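# Pair the matching socks and stack them flat

## Task

Work out which two of the four socks are a matching pair and lay them flat on the table, stacked one exactly over the other so that toes, heels and cuffs line up. The remaining two socks must stay on the table, kept separate from the stacked pair and not paired with each other.

## Robot and tools

ROBOT AND FRAME. Two arms, left_arm and right_arm, each with a parallel gripper, mounted on tilted plates joined by a metal frame behind them. The plate and its half of the frame count as part of that arm for clearance warnings. The scene frame has its origin at table-top height midway between the arms, +x out over the table, +y toward left_arm, +z up. Calibrated bases: left_arm (-0.044, +0.231, +0.091) m, quat_wxyz (+0.968, -0.241, +0.071, -0.018); right_arm (-0.024, -0.245, +0.091) m, quat_wxyz (+0.968, +0.243, +0.066, +0.001). Arm names do not correspond to image sides. Fingers extend along the gripper's +z axis and close along its y axis; end_effector_position is the point between the pads, roughly 1 cm short of the fingertips.

ROW FORMAT (shared by execute_actions and move). A row is 16 plain numbers, always for both arms: left_arm x, y, z, qw, qx, qy, qz, opening, then right_arm in the same order. x, y, z are an absolute gripper position in metres in the scene frame; the quaternion is an absolute orientation, w first. Opening runs from -1 (closed) to +1 (fully open, 0.094 m). A 0 is a real command, so to leave a gripper alone resend its current command. To keep an arm still, resend the pose reported before it began resting, identical every call; to keep an orientation, repeat the same quaternion rather than copying a drifted reported one.

execute_actions: argument actions is a list of actions; each action is a list of up to 15 rows, one per control step of 1/30 s; a shorter list repeats its final row to fill 15 steps. An empty list just returns state and images. An action is rejected for both arms if any target lies over 0.6 m from that gripper's current position along any of the gripper's own axes; the whole call is rejected if an action is malformed or the first fails that check. Each control step clips the command to within 100 mm and 20 degrees of the measured pose, so one action may fall short; the result's Hand target shows where each arm is actually headed, and the remainder must be commanded next. Optional cameras: list of names, null/omitted/["all"] for all, [] for none; unknown names invalidate the call.

move: target is one row or a list of up to 15 rows differing only in pose (no 0.6 m limit). Grippers travel in straight lines from Hand target, rotating the short way, all finishing together, minimum 0.5 s, cut off at 10 s. speed: m/s, 0.002 to 0.5, default 0.25 (rotation up to twice that in rad/s), one value or one per target. blend: corner-rounding radius in m for lists, default 0. opening_speed: rate per second on the -1..+1 scale, at least 0.2; otherwise openings are sent at once. blocking=false returns after about 0.5 s while motion continues; execute_actions is then refused until wait or stop; a new move replaces the old. Paths ignore obstacles and the other arm; faster moves lag, stray and hit harder, and targets set past contact press harder. The result adds a move: line (done, off_target, moving, held, fault, with limits such as paced or held). done means at rest within 10 mm and 2 degrees; neither done nor off_target indicates contact.

wait: seconds 0 to 10; arms hold their last command and a running move continues. stop: brakes a running move (needs room). zoom_image: camera (cam_high, cam_left_wrist, cam_right_wrist), region [x0, y0, x1, y1] pixels from the top-left, at most 504x504, on that camera's latest image. finished_scene: scene = the number of the scene being ended; irreversible, and the goal must hold without the robot.

RESULTS. Each result gives per-arm end_effector_position and end_effector_quat_wxyz, Hand target, Tool commands, grip_measured (same scale as opening, reads up to ~1.6 mm wide when empty), grip_effort_nm (motor effort, negative = closing; not pad force), Joint positions (last value is opening in m), joint torques (include gravity, noisy, first three wrap at ±28 N m), and images. A 'pose unreachable' line means the clearance check withheld that arm's command; it does not guard gripper-to-gripper contact. Resting grippers can sit about 1 cm off target from friction and weight. Joint ranges (rad): waist -2.618..3.054, shoulder 0..3.142, elbow 0..3.142 (straight 2.901), wrist pitch and yaw -1.571..1.571, wrist roll -2.094..2.094. Squeezing 0.11 below first-touch reading reaches full force (~50-62 N per pad); open well above grip_measured to release.

CAMERAS. cam_high is fixed; cam_left_wrist and cam_right_wrist ride the hands; all 672x504. Calibration (K, distortion, T_world_to_cam) is provided and accurate to a few mm near image centre for cam_high; wrist images may lag during motion.

AVOID. Any sock ending off the table, drops, releasing moving items, slams, hard presses and arm-on-arm collisions (these can end the scene). Heat builds from holding loads, stretched arms or pushing at unreachable poses; MOTOR HOT appears at 75 °C, and at 90 °C an OVER-TEMPERATURE FAULT folds that arm away for good. The simulation keeps running while you think.

Each tool is called after "Emit:" in YAML: its name, and indented under it one key for each argument.

## Session

Emit:
execute_actions:
  actions: []

Scene clock: 0.00 s.
left_arm: end_effector_position=(+0.3305, -0.0462, +0.3415) grip_measured=+1.000 grip_effort_nm=n/a end_effector_quat_wxyz=(+0.332, +0.365, +0.866, +0.084) | right_arm: end_effector_position=(+0.5671, -0.4240, +0.1073) grip_measured=+1.000 grip_effort_nm=n/a end_effector_quat_wxyz=(+0.255, +0.030, +0.966, +0.029)
Joint positions: left_arm=[-1.069 2.35 2.179 -1.221 -0.887 -0.033 0.094] | right_arm=[-0.147 2.208 2.058 -0.683 0.269 -0.325 0.094]
Joint velocities: left_arm=[-0.002 0.002 0.007 0.007 -0.022 0.051 0] | right_arm=[-0.012 -0.007 -0.037 -0.007 -0.125 0.066 0]
Joint torques (N m): no reading
Heat: left arm: 34 °C; right arm: 31 °C.
Hand target: left_arm +0.3295, -0.0456, +0.3534; +0.345, +0.358, +0.864, +0.079 | right_arm +0.5690, -0.4202, +0.1133; +0.260, +0.026, +0.965, +0.032
Tool commands: left_gripper/opening=+1.0 right_gripper/opening=+1.0

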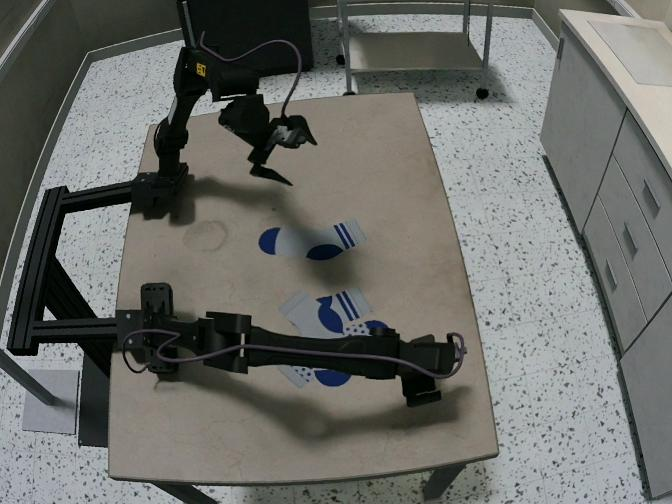

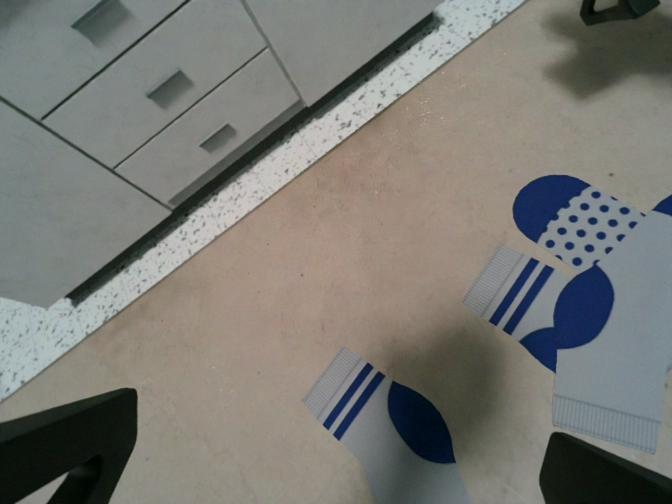

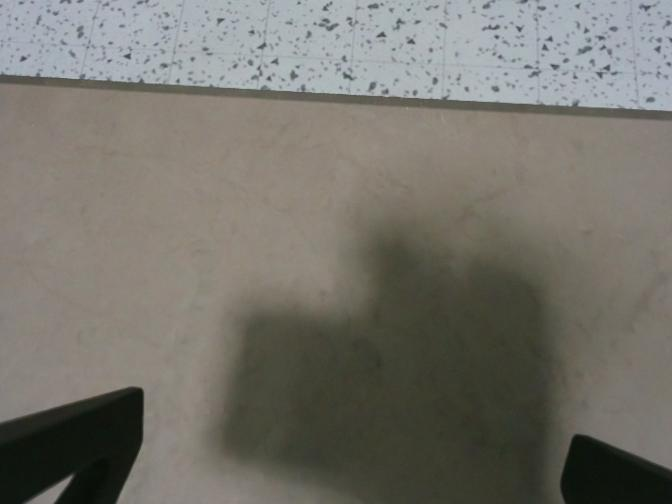

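Emit:
move:
  target: [0.2,0.25,0.25,0.1,0,0.995,0,1,0.2,-0.5,0.25,0.1,0,0.995,0,1]

Scene clock: 4.97 s.
left_arm: end_effector_position=(+0.2047, +0.2485, +0.2551) grip_measured=+1.000 grip_effort_nm=-0.012 end_effector_quat_wxyz=(+0.101, -0.003, +0.995, -0.007) | right_arm: end_effector_position=(+0.2031, -0.5049, +0.2481) grip_measured=+1.000 grip_effort_nm=-0.022 end_effector_quat_wxyz=(+0.101, +0.003, +0.995, -0.012)
Joint positions: left_arm=[-0.71 1.385 1.254 -1.494 -0.585 -0.717 0.094] | right_arm=[-0.44 1.119 1.457 -1.364 0.296 -0.565 0.094]
Joint velocities: left_arm=[0.002 -0.022 -0.007 -0.007 -0.095 -0.022 0] | right_arm=[-0.002 -0.002 -0.007 0.037 -0.007 0.095 0]
Joint torques (N m): left_arm=[-1.44 -1.88 4.77 0.4 -0.07 -0.03] | right_arm=[0.62 -6.34 5.68 0.49 -0.18 -0.04]
Heat: left arm: 35 °C; right arm: 32 °C.
Hand target: left_arm +0.2014, +0.2517, +0.2539; +0.097, -0.001, +0.995, -0.004 | right_arm +0.1980, -0.5011, +0.2488; +0.098, -0.003, +0.995, -0.004
Off the commanded pose: left_arm 0.007 m, 1 deg | right_arm 0.006 m, 1 deg.
move: done
camera_calibration:
cam_left_wrist: T_world_to_cam=[[0.121292, -0.99179, 0.0405091, 0.212824], [-0.991365, -0.11899, 0.0550993, 0.261786], [-0.0498268, -0.0468424, -0.997659, 0.362948], [0, 0, 0, 1]] pos_world=[0.251796, 0.259227, 0.339053]
cam_right_wrist: T_world_to_cam=[[0.120196, -0.992376, 0.0272577, -0.528011], [-0.989266, -0.11743, 0.0869667, 0.156996], [-0.0831028, -0.0374181, -0.995838, 0.334752], [0, 0, 0, 1]] pos_world=[0.246594, -0.493024, 0.334098]

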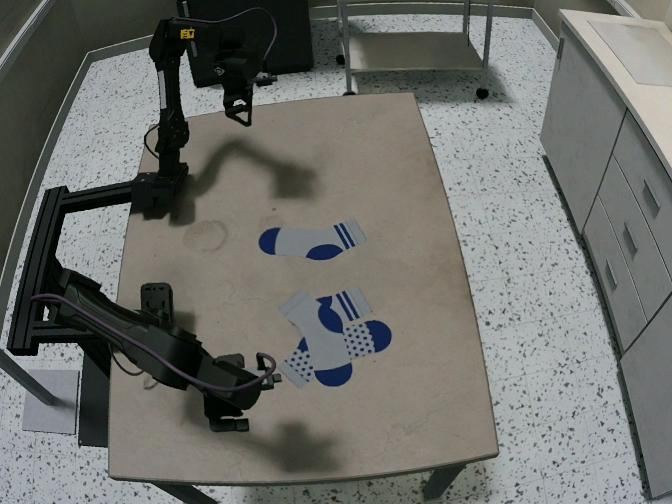

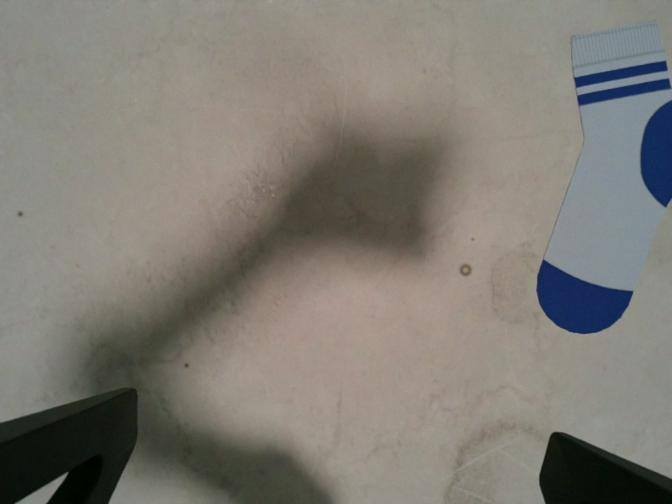

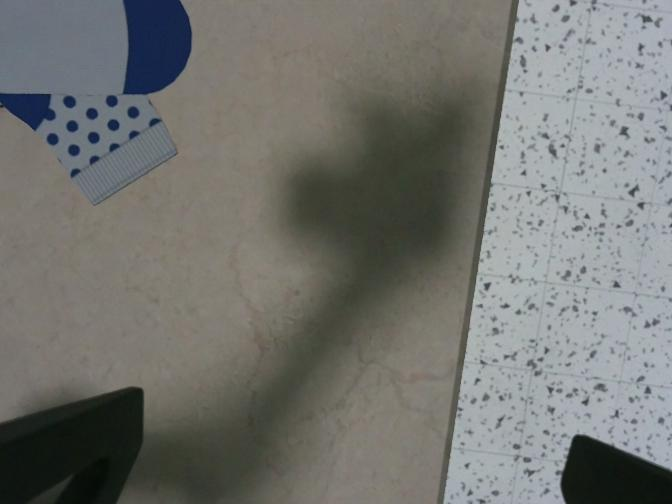

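Emit:
zoom_image:
  camera: "cam_high"
  region: [230, 200, 430, 400]

Emit:
move:
  target: [0.28,0.05,0.30,0.1,0,0.995,0,1,0.2,-0.5,0.25,0.1,0,0.995,0,1]

Scaled by 2.520.

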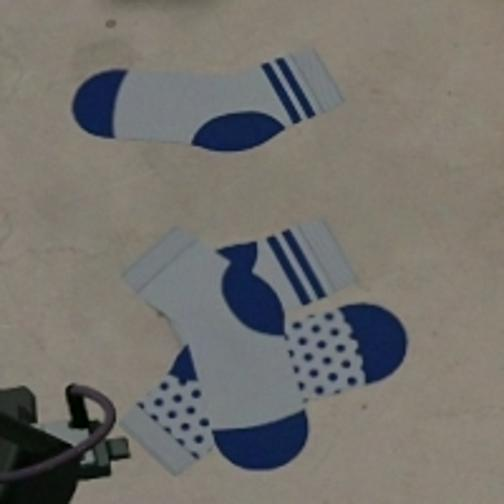

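Scene clock: 8.00 s.
left_arm: end_effector_position=(+0.2812, +0.0537, +0.2903) grip_measured=+1.000 grip_effort_nm=-0.012 end_effector_quat_wxyz=(+0.116, -0.002, +0.993, -0.019) | right_arm: end_effector_position=(+0.2025, -0.5033, +0.2479) grip_measured=+1.000 grip_effort_nm=-0.017 end_effector_quat_wxyz=(+0.101, +0.001, +0.995, -0.008)
Joint positions: left_arm=[-0.927 2.16 1.992 -1.554 -0.568 -0.952 0.094] | right_arm=[-0.44 1.119 1.457 -1.369 0.29 -0.565 0.094]
Joint velocities: left_arm=[-0.002 -0.002 -0.007 0.022 0.066 0.037 0] | right_arm=[0.017 -0.012 0.007 0.037 -0.037 0.037 0]
Joint torques (N m): left_arm=[-5 -5.97 7.65 0.42 -0.14 -0.07] | right_arm=[1.01 -5.75 6.3 0.53 -0.17 0.04]
Heat: left arm: 35 °C; right arm: 32 °C.
Hand target: left_arm +0.2785, +0.0501, +0.2978; +0.123, +0.002, +0.992, -0.022 | right_arm +0.2000, -0.5000, +0.2499; +0.100, +0.000, +0.995, +0.000
Off the commanded pose: left_arm 0.010 m, 3 deg | right_arm 0.005 m, 1 deg.
joint sent to its limit (left arm) — joint 4 (wrist pitch), lower limit. The joint targets are off in orientation, not in position.
move: off_target (left_arm)
camera_calibration:
cam_left_wrist: T_world_to_cam=[[0.115847, -0.990945, 0.0678722, 0.00238097], [-0.993051, -0.114126, 0.0287164, 0.320352], [-0.0207104, -0.0707272, -0.997281, 0.385808], [0, 0, 0, 1]] pos_world=[0.32584, 0.066207, 0.375398]
cam_right_wrist: T_world_to_cam=[[0.1241, -0.992068, 0.0199869, -0.525181], [-0.98866, -0.121907, 0.0876919, 0.15405], [-0.0845598, -0.0306428, -0.995947, 0.338342], [0, 0, 0, 1]] pos_world=[0.246088, -0.491867, 0.333958]

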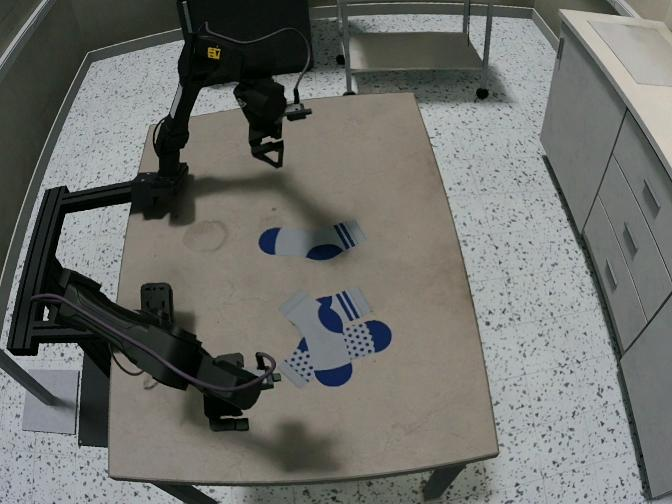

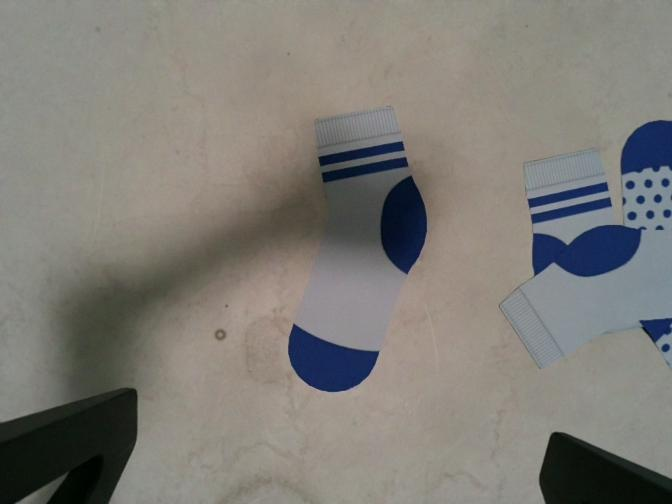

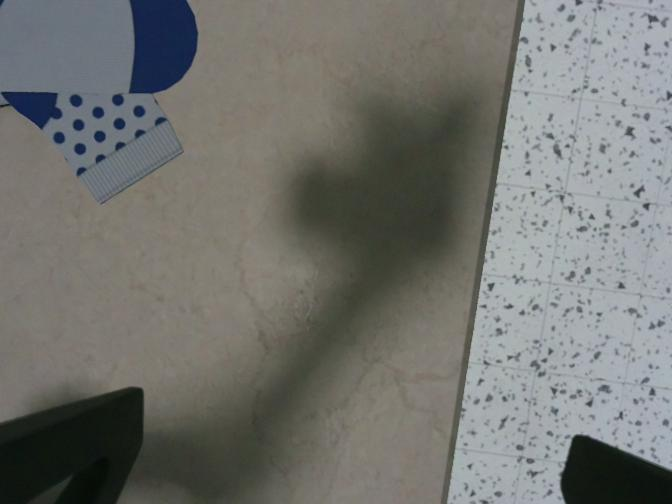

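Emit:
move:
  target: [0.2,0.25,0.25,0.1,0,0.995,0,1,0.28,-0.19,0.25,0.1,0,0.995,0,1]

Emit:
zoom_image:
  camera: "cam_right_wrist"
  region: [100, 0, 600, 500]

Scene clock: 16.43 s.
left_arm: end_effector_position=(+0.2016, +0.2466, +0.2523) grip_measured=+1.000 grip_effort_nm=-0.017 end_effector_quat_wxyz=(+0.096, -0.001, +0.995, -0.008) | right_arm: end_effector_position=(+0.2774, -0.1884, +0.2430) grip_measured=+1.000 grip_effort_nm=-0.022 end_effector_quat_wxyz=(+0.095, -0.005, +0.995, +0.005)
Joint positions: left_arm=[-0.713 1.385 1.242 -1.493 -0.576 -0.722 0.094] | right_arm=[0.746 1.733 1.433 -1.357 0.57 0.715 0.094]
Joint velocities: left_arm=[0.012 -0.022 -0.007 0.022 0.081 -0.007 0] | right_arm=[0.002 0.007 -0.012 -0.066 0.022 0.051 0]
Joint torques (N m): left_arm=[-1.37 -1.89 4.42 0.5 -0.16 0.09] | right_arm=[4.34 -5.01 7.82 0.71 0.19 0.09]
Heat: left arm: 36 °C; right arm: 33 °C.
Hand target: left_arm +0.2015, +0.2502, +0.2517; +0.099, +0.000, +0.995, -0.003 | right_arm +0.2835, -0.1853, +0.2508; +0.108, +0.002, +0.994, +0.010
Off the commanded pose: left_arm 0.004 m, 1 deg | right_arm 0.008 m, 1 deg.
move: done
camera_calibration:
cam_left_wrist: T_world_to_cam=[[0.117785, -0.992196, 0.0409079, 0.212056], [-0.991175, -0.114942, 0.0660337, 0.254888], [-0.0608163, -0.0483247, -0.996978, 0.362403], [0, 0, 0, 1]] pos_world=[0.249701, 0.257211, 0.335802]
cam_right_wrist: T_world_to_cam=[[0.13893, -0.990281, -0.00647393, -0.219294], [-0.985626, -0.138905, 0.0961549, 0.260842], [-0.0961197, -0.0069779, -0.995345, 0.357007], [0, 0, 0, 1]] pos_world=[0.321874, -0.17844, 0.328844]

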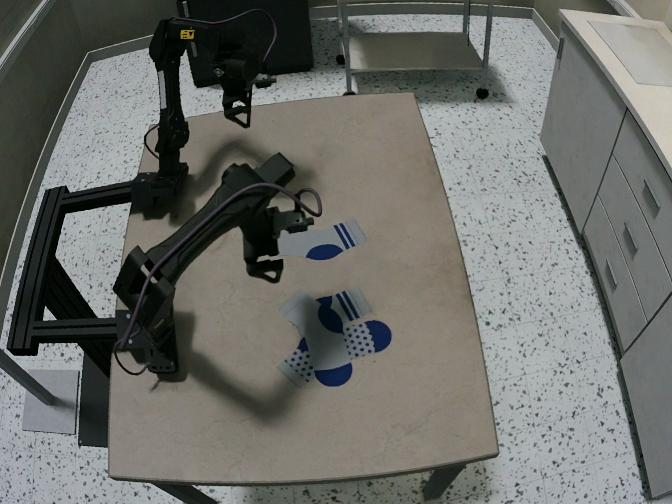

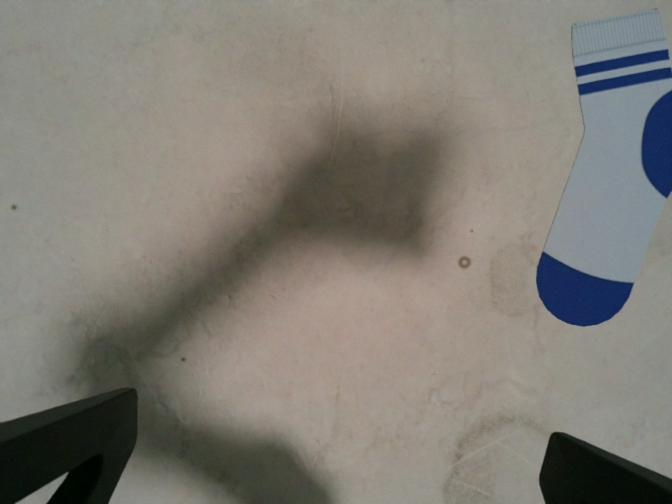

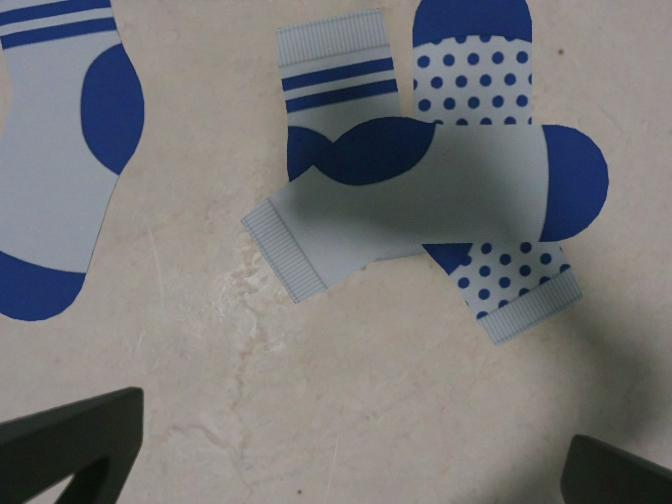

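Scaled by 1.008.

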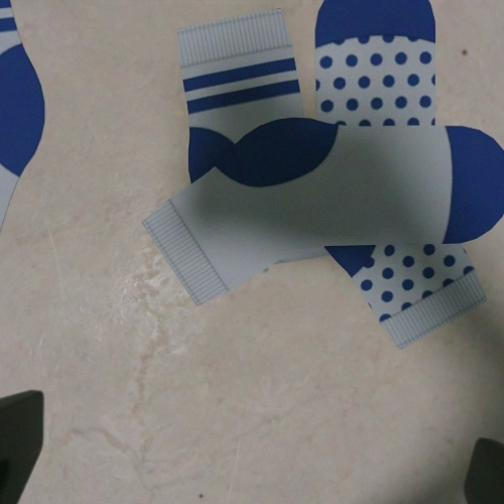

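Emit:
move:
  target: [0.2,0.25,0.25,0.1,0,0.995,0,1,0.290,-0.156,0.08,0,0.423,0.906,0,-0.1]

Scene clock: 30.93 s.
left_arm: end_effector_position=(+0.1997, +0.2471, +0.2493) grip_measured=+1.000 grip_effort_nm=-0.017 end_effector_quat_wxyz=(+0.093, +0.002, +0.996, -0.003) | right_arm: end_effector_position=(+0.2970, -0.1576, +0.0865) grip_measured=-0.098 grip_effort_nm=-0.129 end_effector_quat_wxyz=(+0.007, +0.422, +0.907, +0.002)
Joint positions: left_arm=[-0.713 1.385 1.23 -1.493 -0.579 -0.721 0.094] | right_arm=[0.514 2.029 1.226 -0.891 0.501 1.416 0.042]
Joint velocities: left_arm=[0.002 -0.017 -0.002 -0.051 0.007 0.037 0] | right_arm=[0.012 -0.017 0.012 0.051 0.066 0.007 -0.001]
Joint torques (N m): left_arm=[-1.87 -2.33 4.59 0.52 -0.22 -0.03] | right_arm=[4.57 -7.23 3.95 0.56 -0.02 0.07]
Heat: left arm: 35 °C; right arm: 34 °C.
Hand target: left_arm +0.2000, +0.2500, +0.2499; +0.100, +0.000, +0.995, +0.000 | right_arm +0.2917, -0.1557, +0.0789; +0.002, +0.422, +0.907, -0.004
Off the commanded pose: left_arm 0.003 m, 1 deg | right_arm 0.010 m, 1 deg.
move: done
camera_calibration:
cam_left_wrist: T_world_to_cam=[[0.11221, -0.993238, 0.0297782, 0.217131], [-0.991432, -0.109888, 0.0706231, 0.250907], [-0.0668733, -0.0374476, -0.997058, 0.357819], [0, 0, 0, 1]] pos_world=[0.248321, 0.256634, 0.332581]
cam_right_wrist: T_world_to_cam=[[-0.676768, -0.735604, -0.0295126, 0.0918554], [-0.713924, 0.645981, 0.270225, 0.327365], [-0.179714, 0.203949, -0.962345, 0.258509], [0, 0, 0, 1]] pos_world=[0.342336, -0.196625, 0.163023]

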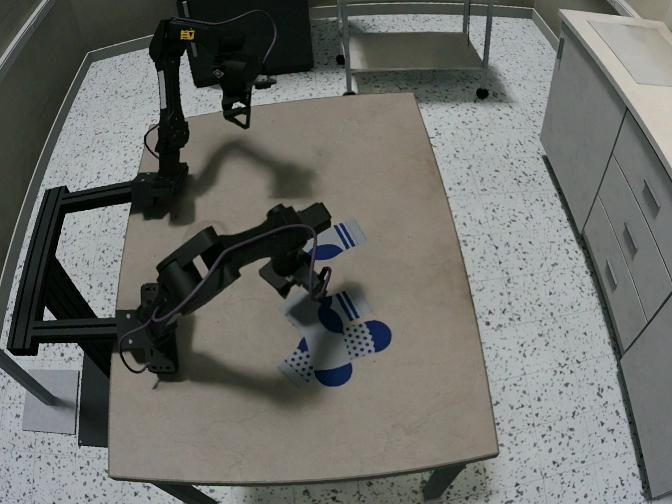

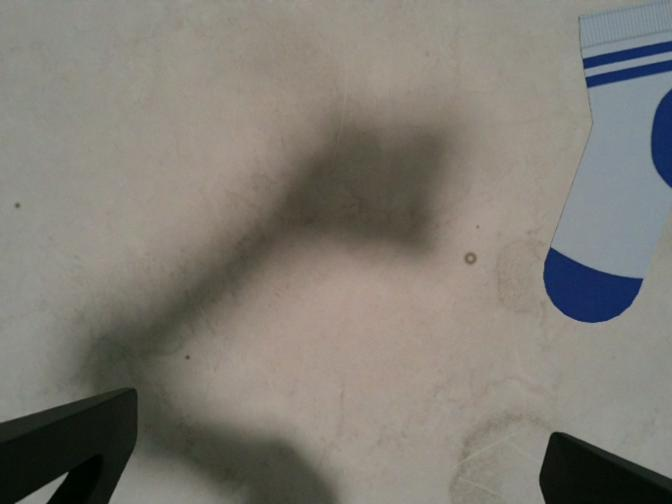

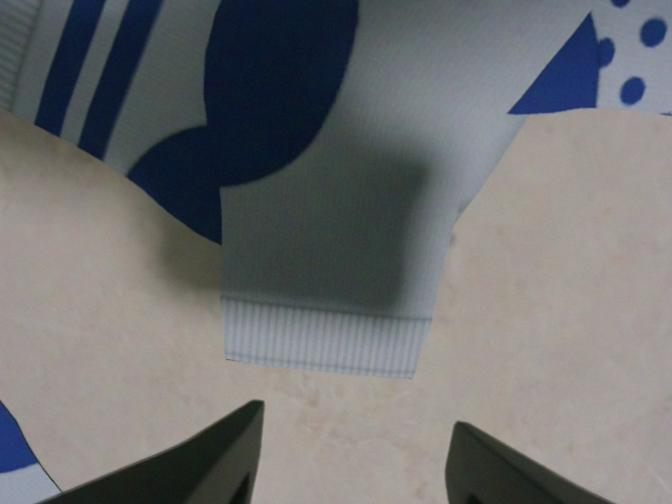

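Emit:
move:
  target: [0.2,0.25,0.25,0.1,0,0.995,0,1,0.284,-0.137,0.03,0,0.423,0.906,0,-0.1]
  speed: 0.1

Scene clock: 36.93 s.
left_arm: end_effector_position=(+0.1998, +0.2472, +0.2493) grip_measured=+1.000 grip_effort_nm=-0.017 end_effector_quat_wxyz=(+0.093, +0.002, +0.996, -0.003) | right_arm: end_effector_position=(+0.2902, -0.1372, +0.0376) grip_measured=-0.098 grip_effort_nm=-0.125 end_effector_quat_wxyz=(+0.006, +0.429, +0.903, +0.006)
Joint positions: left_arm=[-0.713 1.385 1.23 -1.493 -0.58 -0.721 0.094] | right_arm=[0.497 2.139 1.145 -0.685 0.496 1.411 0.042]
Joint velocities: left_arm=[-0.017 -0.007 -0.002 0.007 0.007 -0.007 0] | right_arm=[-0.007 0.017 -0.012 -0.051 0.095 0.051 -0.001]
Joint torques (N m): left_arm=[-1.95 -2.51 4.71 0.56 -0.2 -0.02] | right_arm=[4.49 -7.58 3.58 0.55 -0.02 -0.08]
Heat: left arm: 35 °C; right arm: 34 °C.
Hand target: left_arm +0.2001, +0.2499, +0.2500; +0.100, +0.000, +0.995, +0.000 | right_arm +0.2844, -0.1367, +0.0297; +0.000, +0.423, +0.906, +0.000
Off the commanded pose: left_arm 0.003 m, 1 deg | right_arm 0.010 m, 1 deg.
move: done
camera_calibration:
cam_left_wrist: T_world_to_cam=[[0.112256, -0.99324, 0.029528, 0.21723], [-0.991444, -0.109962, 0.0703417, 0.251047], [-0.0666193, -0.0371716, -0.997086, 0.357719], [0, 0, 0, 1]] pos_world=[0.248344, 0.256665, 0.332604]
cam_right_wrist: T_world_to_cam=[[-0.688661, -0.724202, -0.0357411, 0.106058], [-0.703433, 0.655332, 0.275176, 0.320642], [-0.175861, 0.214645, -0.960729, 0.206345], [0, 0, 0, 1]] pos_world=[0.334876, -0.17761, 0.113799]

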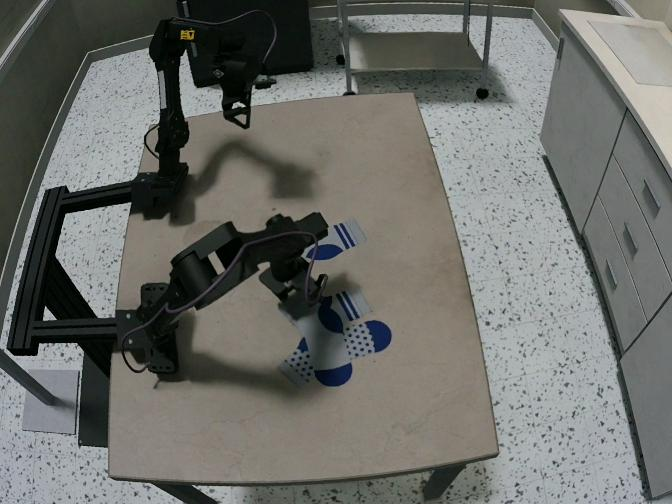

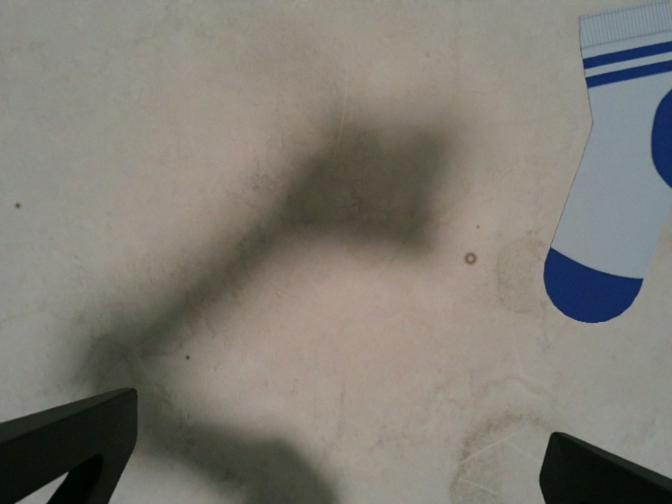

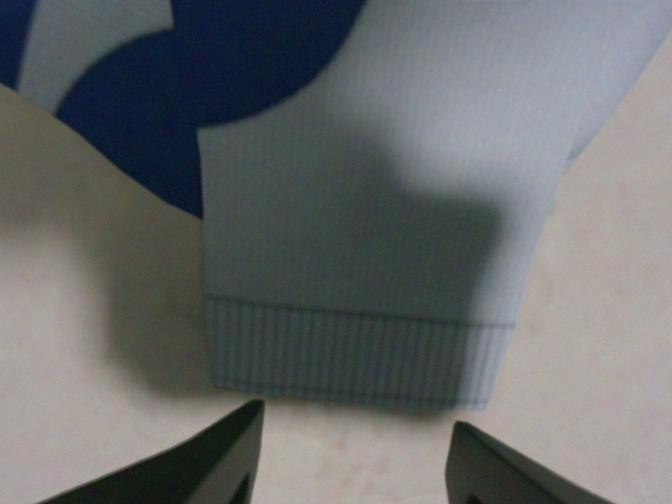

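Emit:
move:
  target: [0.2,0.25,0.25,0.1,0,0.995,0,1,0.282,-0.137,0.004,0,0.423,0.906,0,-0.1]
  speed: 0.03
  cameras: ["cam_right_wrist"]

Emit:
move:
  target: [0.2,0.25,0.25,0.1,0,0.995,0,1,0.282,-0.137,0.001,0,0.423,0.906,0,-1]
  speed: 0.03
  opening_speed: 1
  cameras: ["cam_right_wrist"]

Scene clock: 41.60 s.
left_arm: end_effector_position=(+0.1998, +0.2472, +0.2493) grip_measured=+1.000 grip_effort_nm=-0.022 end_effector_quat_wxyz=(+0.093, +0.002, +0.996, -0.003) | right_arm: end_effector_position=(+0.2893, -0.1373, +0.0172) grip_measured=-0.098 grip_effort_nm=-0.115 end_effector_quat_wxyz=(+0.005, +0.427, +0.904, +0.008)
Joint positions: left_arm=[-0.713 1.385 1.23 -1.493 -0.58 -0.721 0.094] | right_arm=[0.468 2.175 1.112 -0.598 0.496 1.372 0.042]
Joint velocities: left_arm=[0.027 -0.017 0.002 0.022 -0.051 0.007 0] | right_arm=[-0.002 0.002 0.002 0.081 -0.066 -0.007 0]
Joint torques (N m): left_arm=[-1.74 -2.32 4.63 0.57 -0.18 -0.04] | right_arm=[4.11 -6.72 2.81 0.81 0.03 -0.1]
Heat: left arm: 35 °C; right arm: 33 °C.
Hand target: left_arm +0.2000, +0.2499, +0.2500; +0.100, +0.000, +0.995, +0.000 | right_arm +0.2819, -0.1373, +0.0042; +0.000, +0.423, +0.906, -0.001
Off the commanded pose: left_arm 0.003 m, 1 deg | right_arm 0.015 m, 1 deg.
move: off_target (right_arm)
camera_calibration:
cam_right_wrist: T_world_to_cam=[[-0.68578, -0.726797, -0.0383591, 0.103495], [-0.706084, 0.651604, 0.277232, 0.325956], [-0.176497, 0.217205, -0.960037, 0.187148], [0, 0, 0, 1]] pos_world=[0.334159, -0.177824, 0.0932738]
Images, in order (width x height): cam_right_wrist 672x504.

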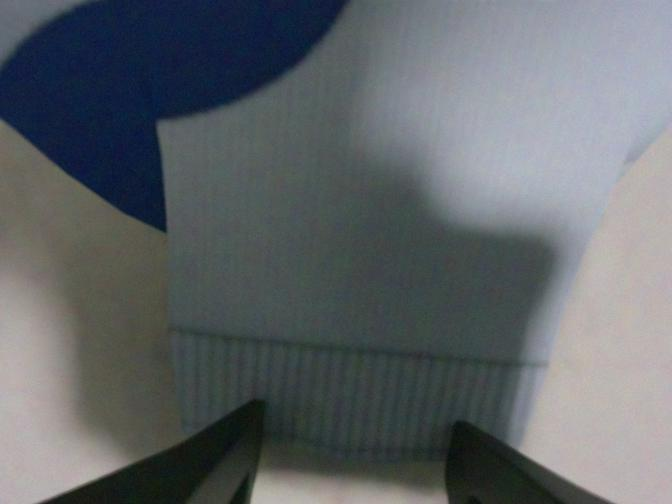

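Scene clock: 42.70 s.
left_arm: end_effector_position=(+0.1998, +0.2472, +0.2493) grip_measured=+1.000 grip_effort_nm=-0.017 end_effector_quat_wxyz=(+0.093, +0.002, +0.996, -0.003) | right_arm: end_effector_position=(+0.2948, -0.1343, +0.0173) grip_measured=-0.986 grip_effort_nm=-0.779 end_effector_quat_wxyz=(+0.012, +0.431, +0.902, +0.018)
Joint positions: left_arm=[-0.713 1.385 1.23 -1.493 -0.58 -0.721 0.094] | right_arm=[0.467 2.175 1.112 -0.571 0.495 1.367 0.001]
Joint velocities: left_arm=[-0.007 0.002 -0.012 -0.051 0.037 0.007 0] | right_arm=[-0.012 0.007 -0.012 -0.051 -0.037 0.007 0]
Joint torques (N m): left_arm=[-1.78 -2.43 4.72 0.54 -0.2 -0.03] | right_arm=[3.92 -6.42 2.55 0.67 0.03 -0.08]
Heat: left arm: 35 °C; right arm: 33 °C.
Hand target: left_arm +0.2001, +0.2499, +0.2500; +0.100, +0.000, +0.995, +0.000 | right_arm +0.2817, -0.1372, +0.0018; +0.000, +0.423, +0.906, +0.000
Off the commanded pose: left_arm 0.003 m, 1 deg | right_arm 0.021 m, 3 deg.
move: off_target (right_arm)
camera_calibration:
cam_right_wrist: T_world_to_cam=[[-0.690588, -0.720631, -0.0614743, 0.112042], [-0.706458, 0.653906, 0.270784, 0.328369], [-0.154937, 0.230429, -0.960675, 0.183015], [0, 0, 0, 1]] pos_world=[0.337709, -0.176153, 0.0937884]
Images, in order (width x height): cam_right_wrist 672x504.

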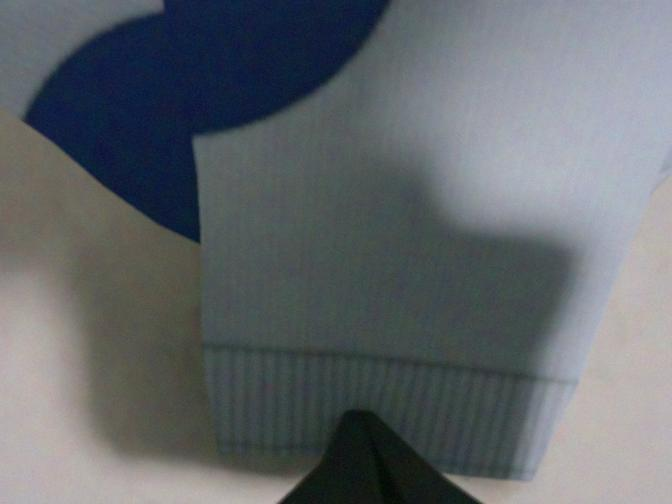

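Emit:
move:
  target: [0.2,0.25,0.25,0.1,0,0.995,0,1,0.284,-0.137,0.06,0,0.423,0.906,0,-1]
  speed: 0.08
  cameras: ["cam_right_wrist"]

Scene clock: 46.60 s.
left_arm: end_effector_position=(+0.1998, +0.2472, +0.2493) grip_measured=+1.000 grip_effort_nm=-0.017 end_effector_quat_wxyz=(+0.093, +0.002, +0.996, -0.003) | right_arm: end_effector_position=(+0.2783, -0.1400, +0.0483) grip_measured=-0.986 grip_effort_nm=-0.774 end_effector_quat_wxyz=(-0.006, +0.421, +0.907, -0.009)
Joint positions: left_arm=[-0.713 1.385 1.23 -1.493 -0.58 -0.721 0.094] | right_arm=[0.521 2.12 1.153 -0.769 0.491 1.44 0.001]
Joint velocities: left_arm=[0.012 0.002 0.002 -0.022 0.022 0.022 0] | right_arm=[-0.012 -0.012 -0.007 0.022 0.051 0.037 0]
Joint torques (N m): left_arm=[-1.81 -2.21 4.68 0.52 -0.18 -0.01] | right_arm=[5.98 -10.56 6.05 0.07 -0.03 0.09]
Heat: left arm: 35 °C; right arm: 33 °C.
Hand target: left_arm +0.2001, +0.2500, +0.2500; +0.100, +0.000, +0.995, +0.000 | right_arm +0.2835, -0.1369, +0.0600; +0.000, +0.423, +0.906, +0.001
Off the commanded pose: left_arm 0.003 m, 1 deg | right_arm 0.013 m, 1 deg.
move: off_target (right_arm)
camera_calibration:
cam_right_wrist: T_world_to_cam=[[-0.676287, -0.736638, 0.000467123, 0.0892802], [-0.705427, 0.647815, 0.287591, 0.310115], [-0.212153, 0.194164, -0.957753, 0.222255], [0, 0, 0, 1]] pos_world=[0.326295, -0.178284, 0.123638]
Images, in order (width x height): cam_right_wrist 672x504.

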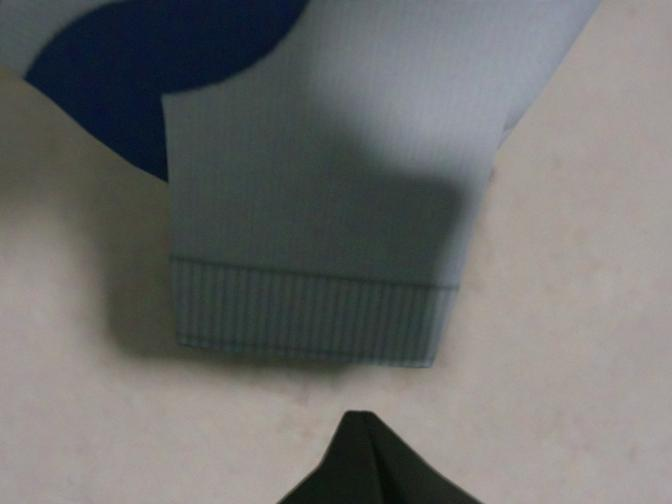

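Emit:
move:
  target:
    - [0.2,0.25,0.25,0.1,0,0.995,0,1,0.284,-0.137,0.05,0,0.423,0.906,0,-0.2]
    - [0.2,0.25,0.25,0.1,0,0.995,0,1,0.283,-0.137,-0.008,0,0.423,0.906,0,-0.2]
  speed: 0.04
  cameras: ["cam_right_wrist"]

Scene clock: 52.03 s.
left_arm: end_effector_position=(+0.1998, +0.2472, +0.2493) grip_measured=+1.000 grip_effort_nm=-0.017 end_effector_quat_wxyz=(+0.093, +0.002, +0.996, -0.003) | right_arm: end_effector_position=(+0.2893, -0.1367, +0.0161) grip_measured=-0.202 grip_effort_nm=0.090 end_effector_quat_wxyz=(+0.003, +0.422, +0.906, +0.009)
Joint positions: left_arm=[-0.713 1.385 1.23 -1.493 -0.58 -0.721 0.094] | right_arm=[0.465 2.177 1.111 -0.594 0.491 1.358 0.037]
Joint velocities: left_arm=[0.007 -0.017 -0.002 -0.007 0.007 0.022 0] | right_arm=[-0.007 -0.002 0.022 0.066 -0.051 0.095 0]
Joint torques (N m): left_arm=[-1.81 -2.36 4.68 0.53 -0.27 -0.04] | right_arm=[2.95 -4.94 2.32 1.22 0.09 -0.09]
Heat: left arm: 35 °C; right arm: 33 °C.
Hand target: left_arm +0.2001, +0.2499, +0.2500; +0.100, +0.000, +0.995, +0.000 | right_arm +0.2822, -0.1379, -0.0065; -0.001, +0.423, +0.906, -0.001
Off the commanded pose: left_arm 0.003 m, 1 deg | right_arm 0.025 m, 1 deg.
move: off_target (right_arm)
camera_calibration:
cam_right_wrist: T_world_to_cam=[[-0.67785, -0.734088, -0.0404207, 0.100651], [-0.712635, 0.642535, 0.281603, 0.326477], [-0.18075, 0.21969, -0.958679, 0.187496], [0, 0, 0, 1]] pos_world=[0.334775, -0.177077, 0.0918799]
Images, in order (width x height): cam_right_wrist 672x504.

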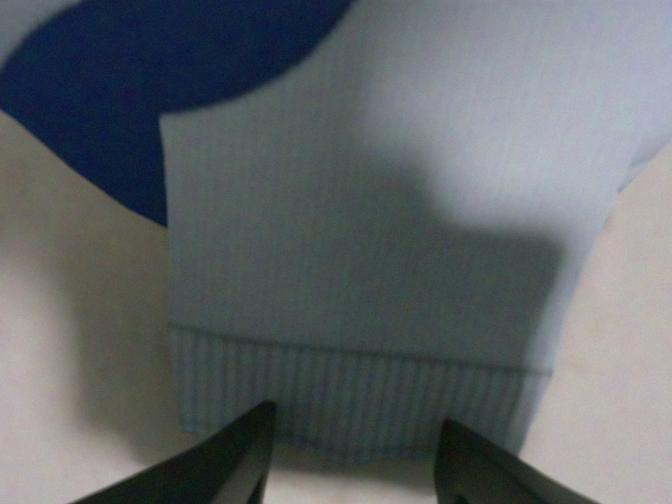

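Emit:
move:
  target: [0.2,0.25,0.25,0.1,0,0.995,0,1,0.283,-0.137,-0.012,0,0.423,0.906,0,-1]
  speed: 0.04
  opening_speed: 1
  cameras: ["cam_right_wrist"]

Emit:
move:
  target: [0.2,0.25,0.25,0.1,0,0.995,0,1,0.284,-0.137,0.06,0,0.423,0.906,0,-1]
  speed: 0.08
  cameras: ["cam_right_wrist"]

Scene clock: 56.30 s.
left_arm: end_effector_position=(+0.1998, +0.2472, +0.2493) grip_measured=+1.000 grip_effort_nm=-0.022 end_effector_quat_wxyz=(+0.093, +0.002, +0.996, -0.003) | right_arm: end_effector_position=(+0.2982, -0.1316, +0.0163) grip_measured=-0.980 grip_effort_nm=-0.969 end_effector_quat_wxyz=(+0.014, +0.427, +0.904, +0.026)
Joint positions: left_arm=[-0.713 1.385 1.23 -1.493 -0.58 -0.721 0.094] | right_arm=[0.465 2.177 1.111 -0.548 0.489 1.348 0.001]
Joint velocities: left_arm=[-0.027 0.007 -0.002 0.051 -0.037 -0.007 0] | right_arm=[-0.017 0.007 0.002 -0.037 -0.022 -0.037 -0.001]
Joint torques (N m): left_arm=[-1.92 -2.29 4.74 0.54 -0.17 -0.04] | right_arm=[2.67 -4.55 1.95 0.96 0.12 -0.09]
Heat: left arm: 35 °C; right arm: 33 °C.
Hand target: left_arm +0.2001, +0.2499, +0.2500; +0.100, +0.000, +0.995, +0.000 | right_arm +0.2816, -0.1378, -0.0098; -0.001, +0.423, +0.906, -0.001
Off the commanded pose: left_arm 0.003 m, 1 deg | right_arm 0.033 m, 3 deg.
move: off_target (right_arm)
camera_calibration:
cam_right_wrist: T_world_to_cam=[[-0.683759, -0.725418, -0.0790105, 0.113955], [-0.715054, 0.644497, 0.270781, 0.330531], [-0.145507, 0.241645, -0.959393, 0.180604], [0, 0, 0, 1]] pos_world=[0.340544, -0.174003, 0.0927728]
Images, in order (width x height): cam_right_wrist 672x504.

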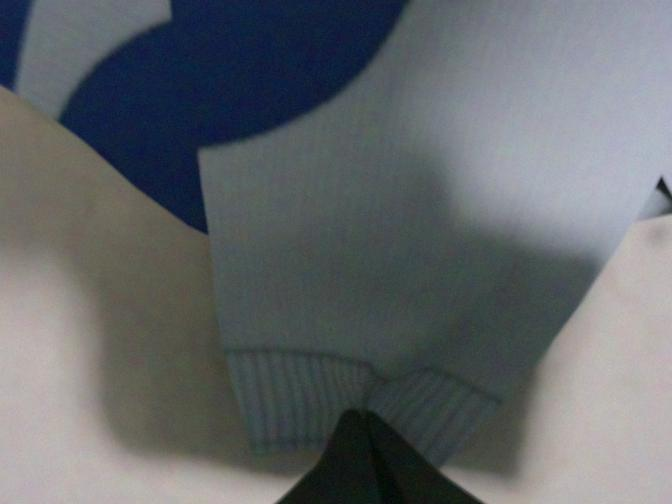

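Scene clock: 57.90 s.
left_arm: end_effector_position=(+0.1998, +0.2472, +0.2493) grip_measured=+1.000 grip_effort_nm=-0.022 end_effector_quat_wxyz=(+0.093, +0.002, +0.996, -0.003) | right_arm: end_effector_position=(+0.2782, -0.1396, +0.0483) grip_measured=-0.982 grip_effort_nm=-0.989 end_effector_quat_wxyz=(-0.006, +0.421, +0.907, -0.009)
Joint positions: left_arm=[-0.713 1.385 1.23 -1.493 -0.58 -0.721 0.094] | right_arm=[0.521 2.12 1.153 -0.768 0.489 1.44 0.001]
Joint velocities: left_arm=[-0.012 0.007 -0.002 -0.066 0.037 0.037 0] | right_arm=[-0.022 -0.007 -0.002 0.007 -0.066 -0.022 0]
Joint torques (N m): left_arm=[-1.85 -2.4 4.74 0.53 -0.19 -0.09] | right_arm=[6 -10.55 6.05 0.1 -0.02 0.08]
Heat: left arm: 35 °C; right arm: 33 °C.
Hand target: left_arm +0.2001, +0.2499, +0.2500; +0.100, +0.000, +0.995, +0.000 | right_arm +0.2835, -0.1367, +0.0600; +0.000, +0.422, +0.906, +0.001
Off the commanded pose: left_arm 0.003 m, 1 deg | right_arm 0.013 m, 1 deg.
move: off_target (right_arm)
camera_calibration:
cam_right_wrist: T_world_to_cam=[[-0.675917, -0.736977, -0.00040561, 0.0894354], [-0.705647, 0.647023, 0.288831, 0.30966], [-0.212599, 0.195512, -0.95738, 0.222395], [0, 0, 0, 1]] pos_world=[0.326243, -0.177927, 0.123514]
Images, in order (width x height): cam_right_wrist 672x504.

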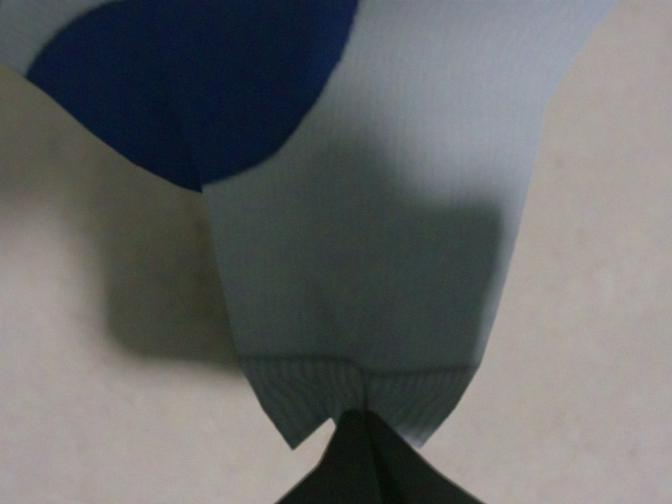

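Emit:
move:
  target:
    - [0.2,0.25,0.25,0.1,0,0.995,0,1,0.31,-0.25,0.25,0,0.423,0.906,0,-1]
    - [0.2,0.25,0.25,0.1,0,0.995,0,1,0.34,-0.48,0.30,0,0,1,0,-1]
    - [0.2,0.25,0.25,0.1,0,0.995,0,1,0.38,-0.50,0.24,0,0,1,0,-1]
  speed: 0.15

Scene clock: 68.37 s.
left_arm: end_effector_position=(+0.1998, +0.2472, +0.2493) grip_measured=+1.000 grip_effort_nm=-0.017 end_effector_quat_wxyz=(+0.093, +0.002, +0.996, -0.003) | right_arm: end_effector_position=(+0.3726, -0.5043, +0.2378) grip_measured=-0.982 grip_effort_nm=-0.984 end_effector_quat_wxyz=(+0.054, +0.004, +0.998, -0.032)
Joint positions: left_arm=[-0.713 1.385 1.23 -1.493 -0.58 -0.721 0.094] | right_arm=[-0.172 1.858 2.211 -1.557 0.493 -0.277 0.001]
Joint velocities: left_arm=[0.017 -0.012 0.002 0.007 0.022 0.022 0] | right_arm=[0.007 0.002 -0.002 -0.007 -0.037 0.007 0]
Joint torques (N m): left_arm=[-1.88 -2.3 4.64 0.53 -0.21 -0.1] | right_arm=[3.88 -9.94 7.41 0.49 -0.07 -0.04]
Heat: left arm: 35 °C; right arm: 33 °C.
Hand target: left_arm +0.2001, +0.2499, +0.2500; +0.100, +0.000, +0.995, +0.000 | right_arm +0.3748, -0.5043, +0.2405; +0.058, +0.000, +0.998, -0.029
Off the commanded pose: left_arm 0.003 m, 1 deg | right_arm 0.009 m, 7 deg.
joint sent to its limit (right arm) — joint 4 (wrist pitch), lower limit. The joint targets are off in position and orientation.
move: off_target (right_arm)
camera_calibration:
cam_left_wrist: T_world_to_cam=[[0.112303, -0.993243, 0.0292778, 0.217329], [-0.991455, -0.110036, 0.0700603, 0.251186], [-0.0663652, -0.0368956, -0.997113, 0.35762], [0, 0, 0, 1]] pos_world=[0.248367, 0.256695, 0.332627]
cam_right_wrist: T_world_to_cam=[[0.116907, -0.991521, 0.0567382, -0.552829], [-0.977009, -0.104564, 0.185794, 0.304115], [-0.178285, -0.0771543, -0.980949, 0.350495], [0, 0, 0, 1]] pos_world=[0.424241, -0.4893, 0.318682]

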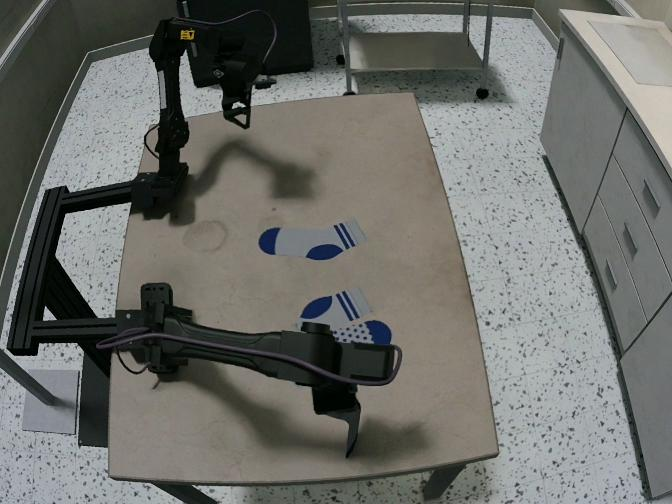

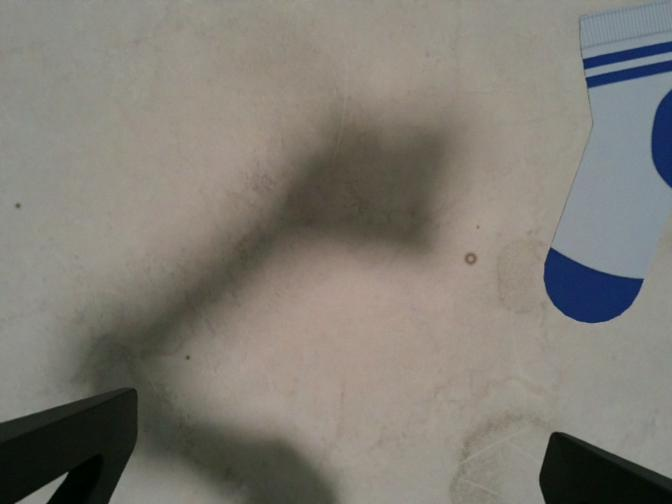

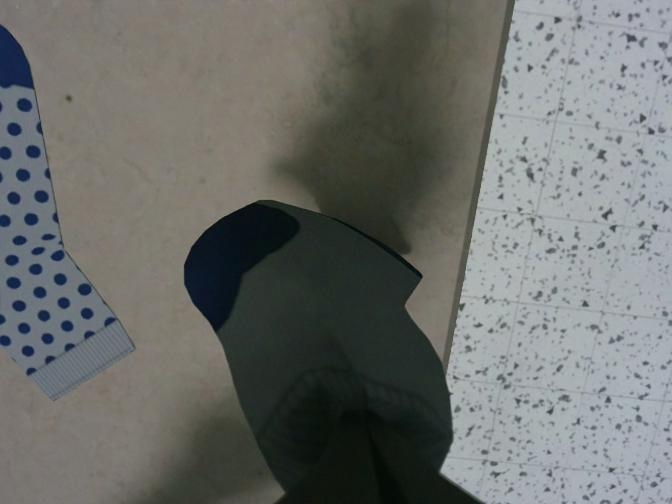

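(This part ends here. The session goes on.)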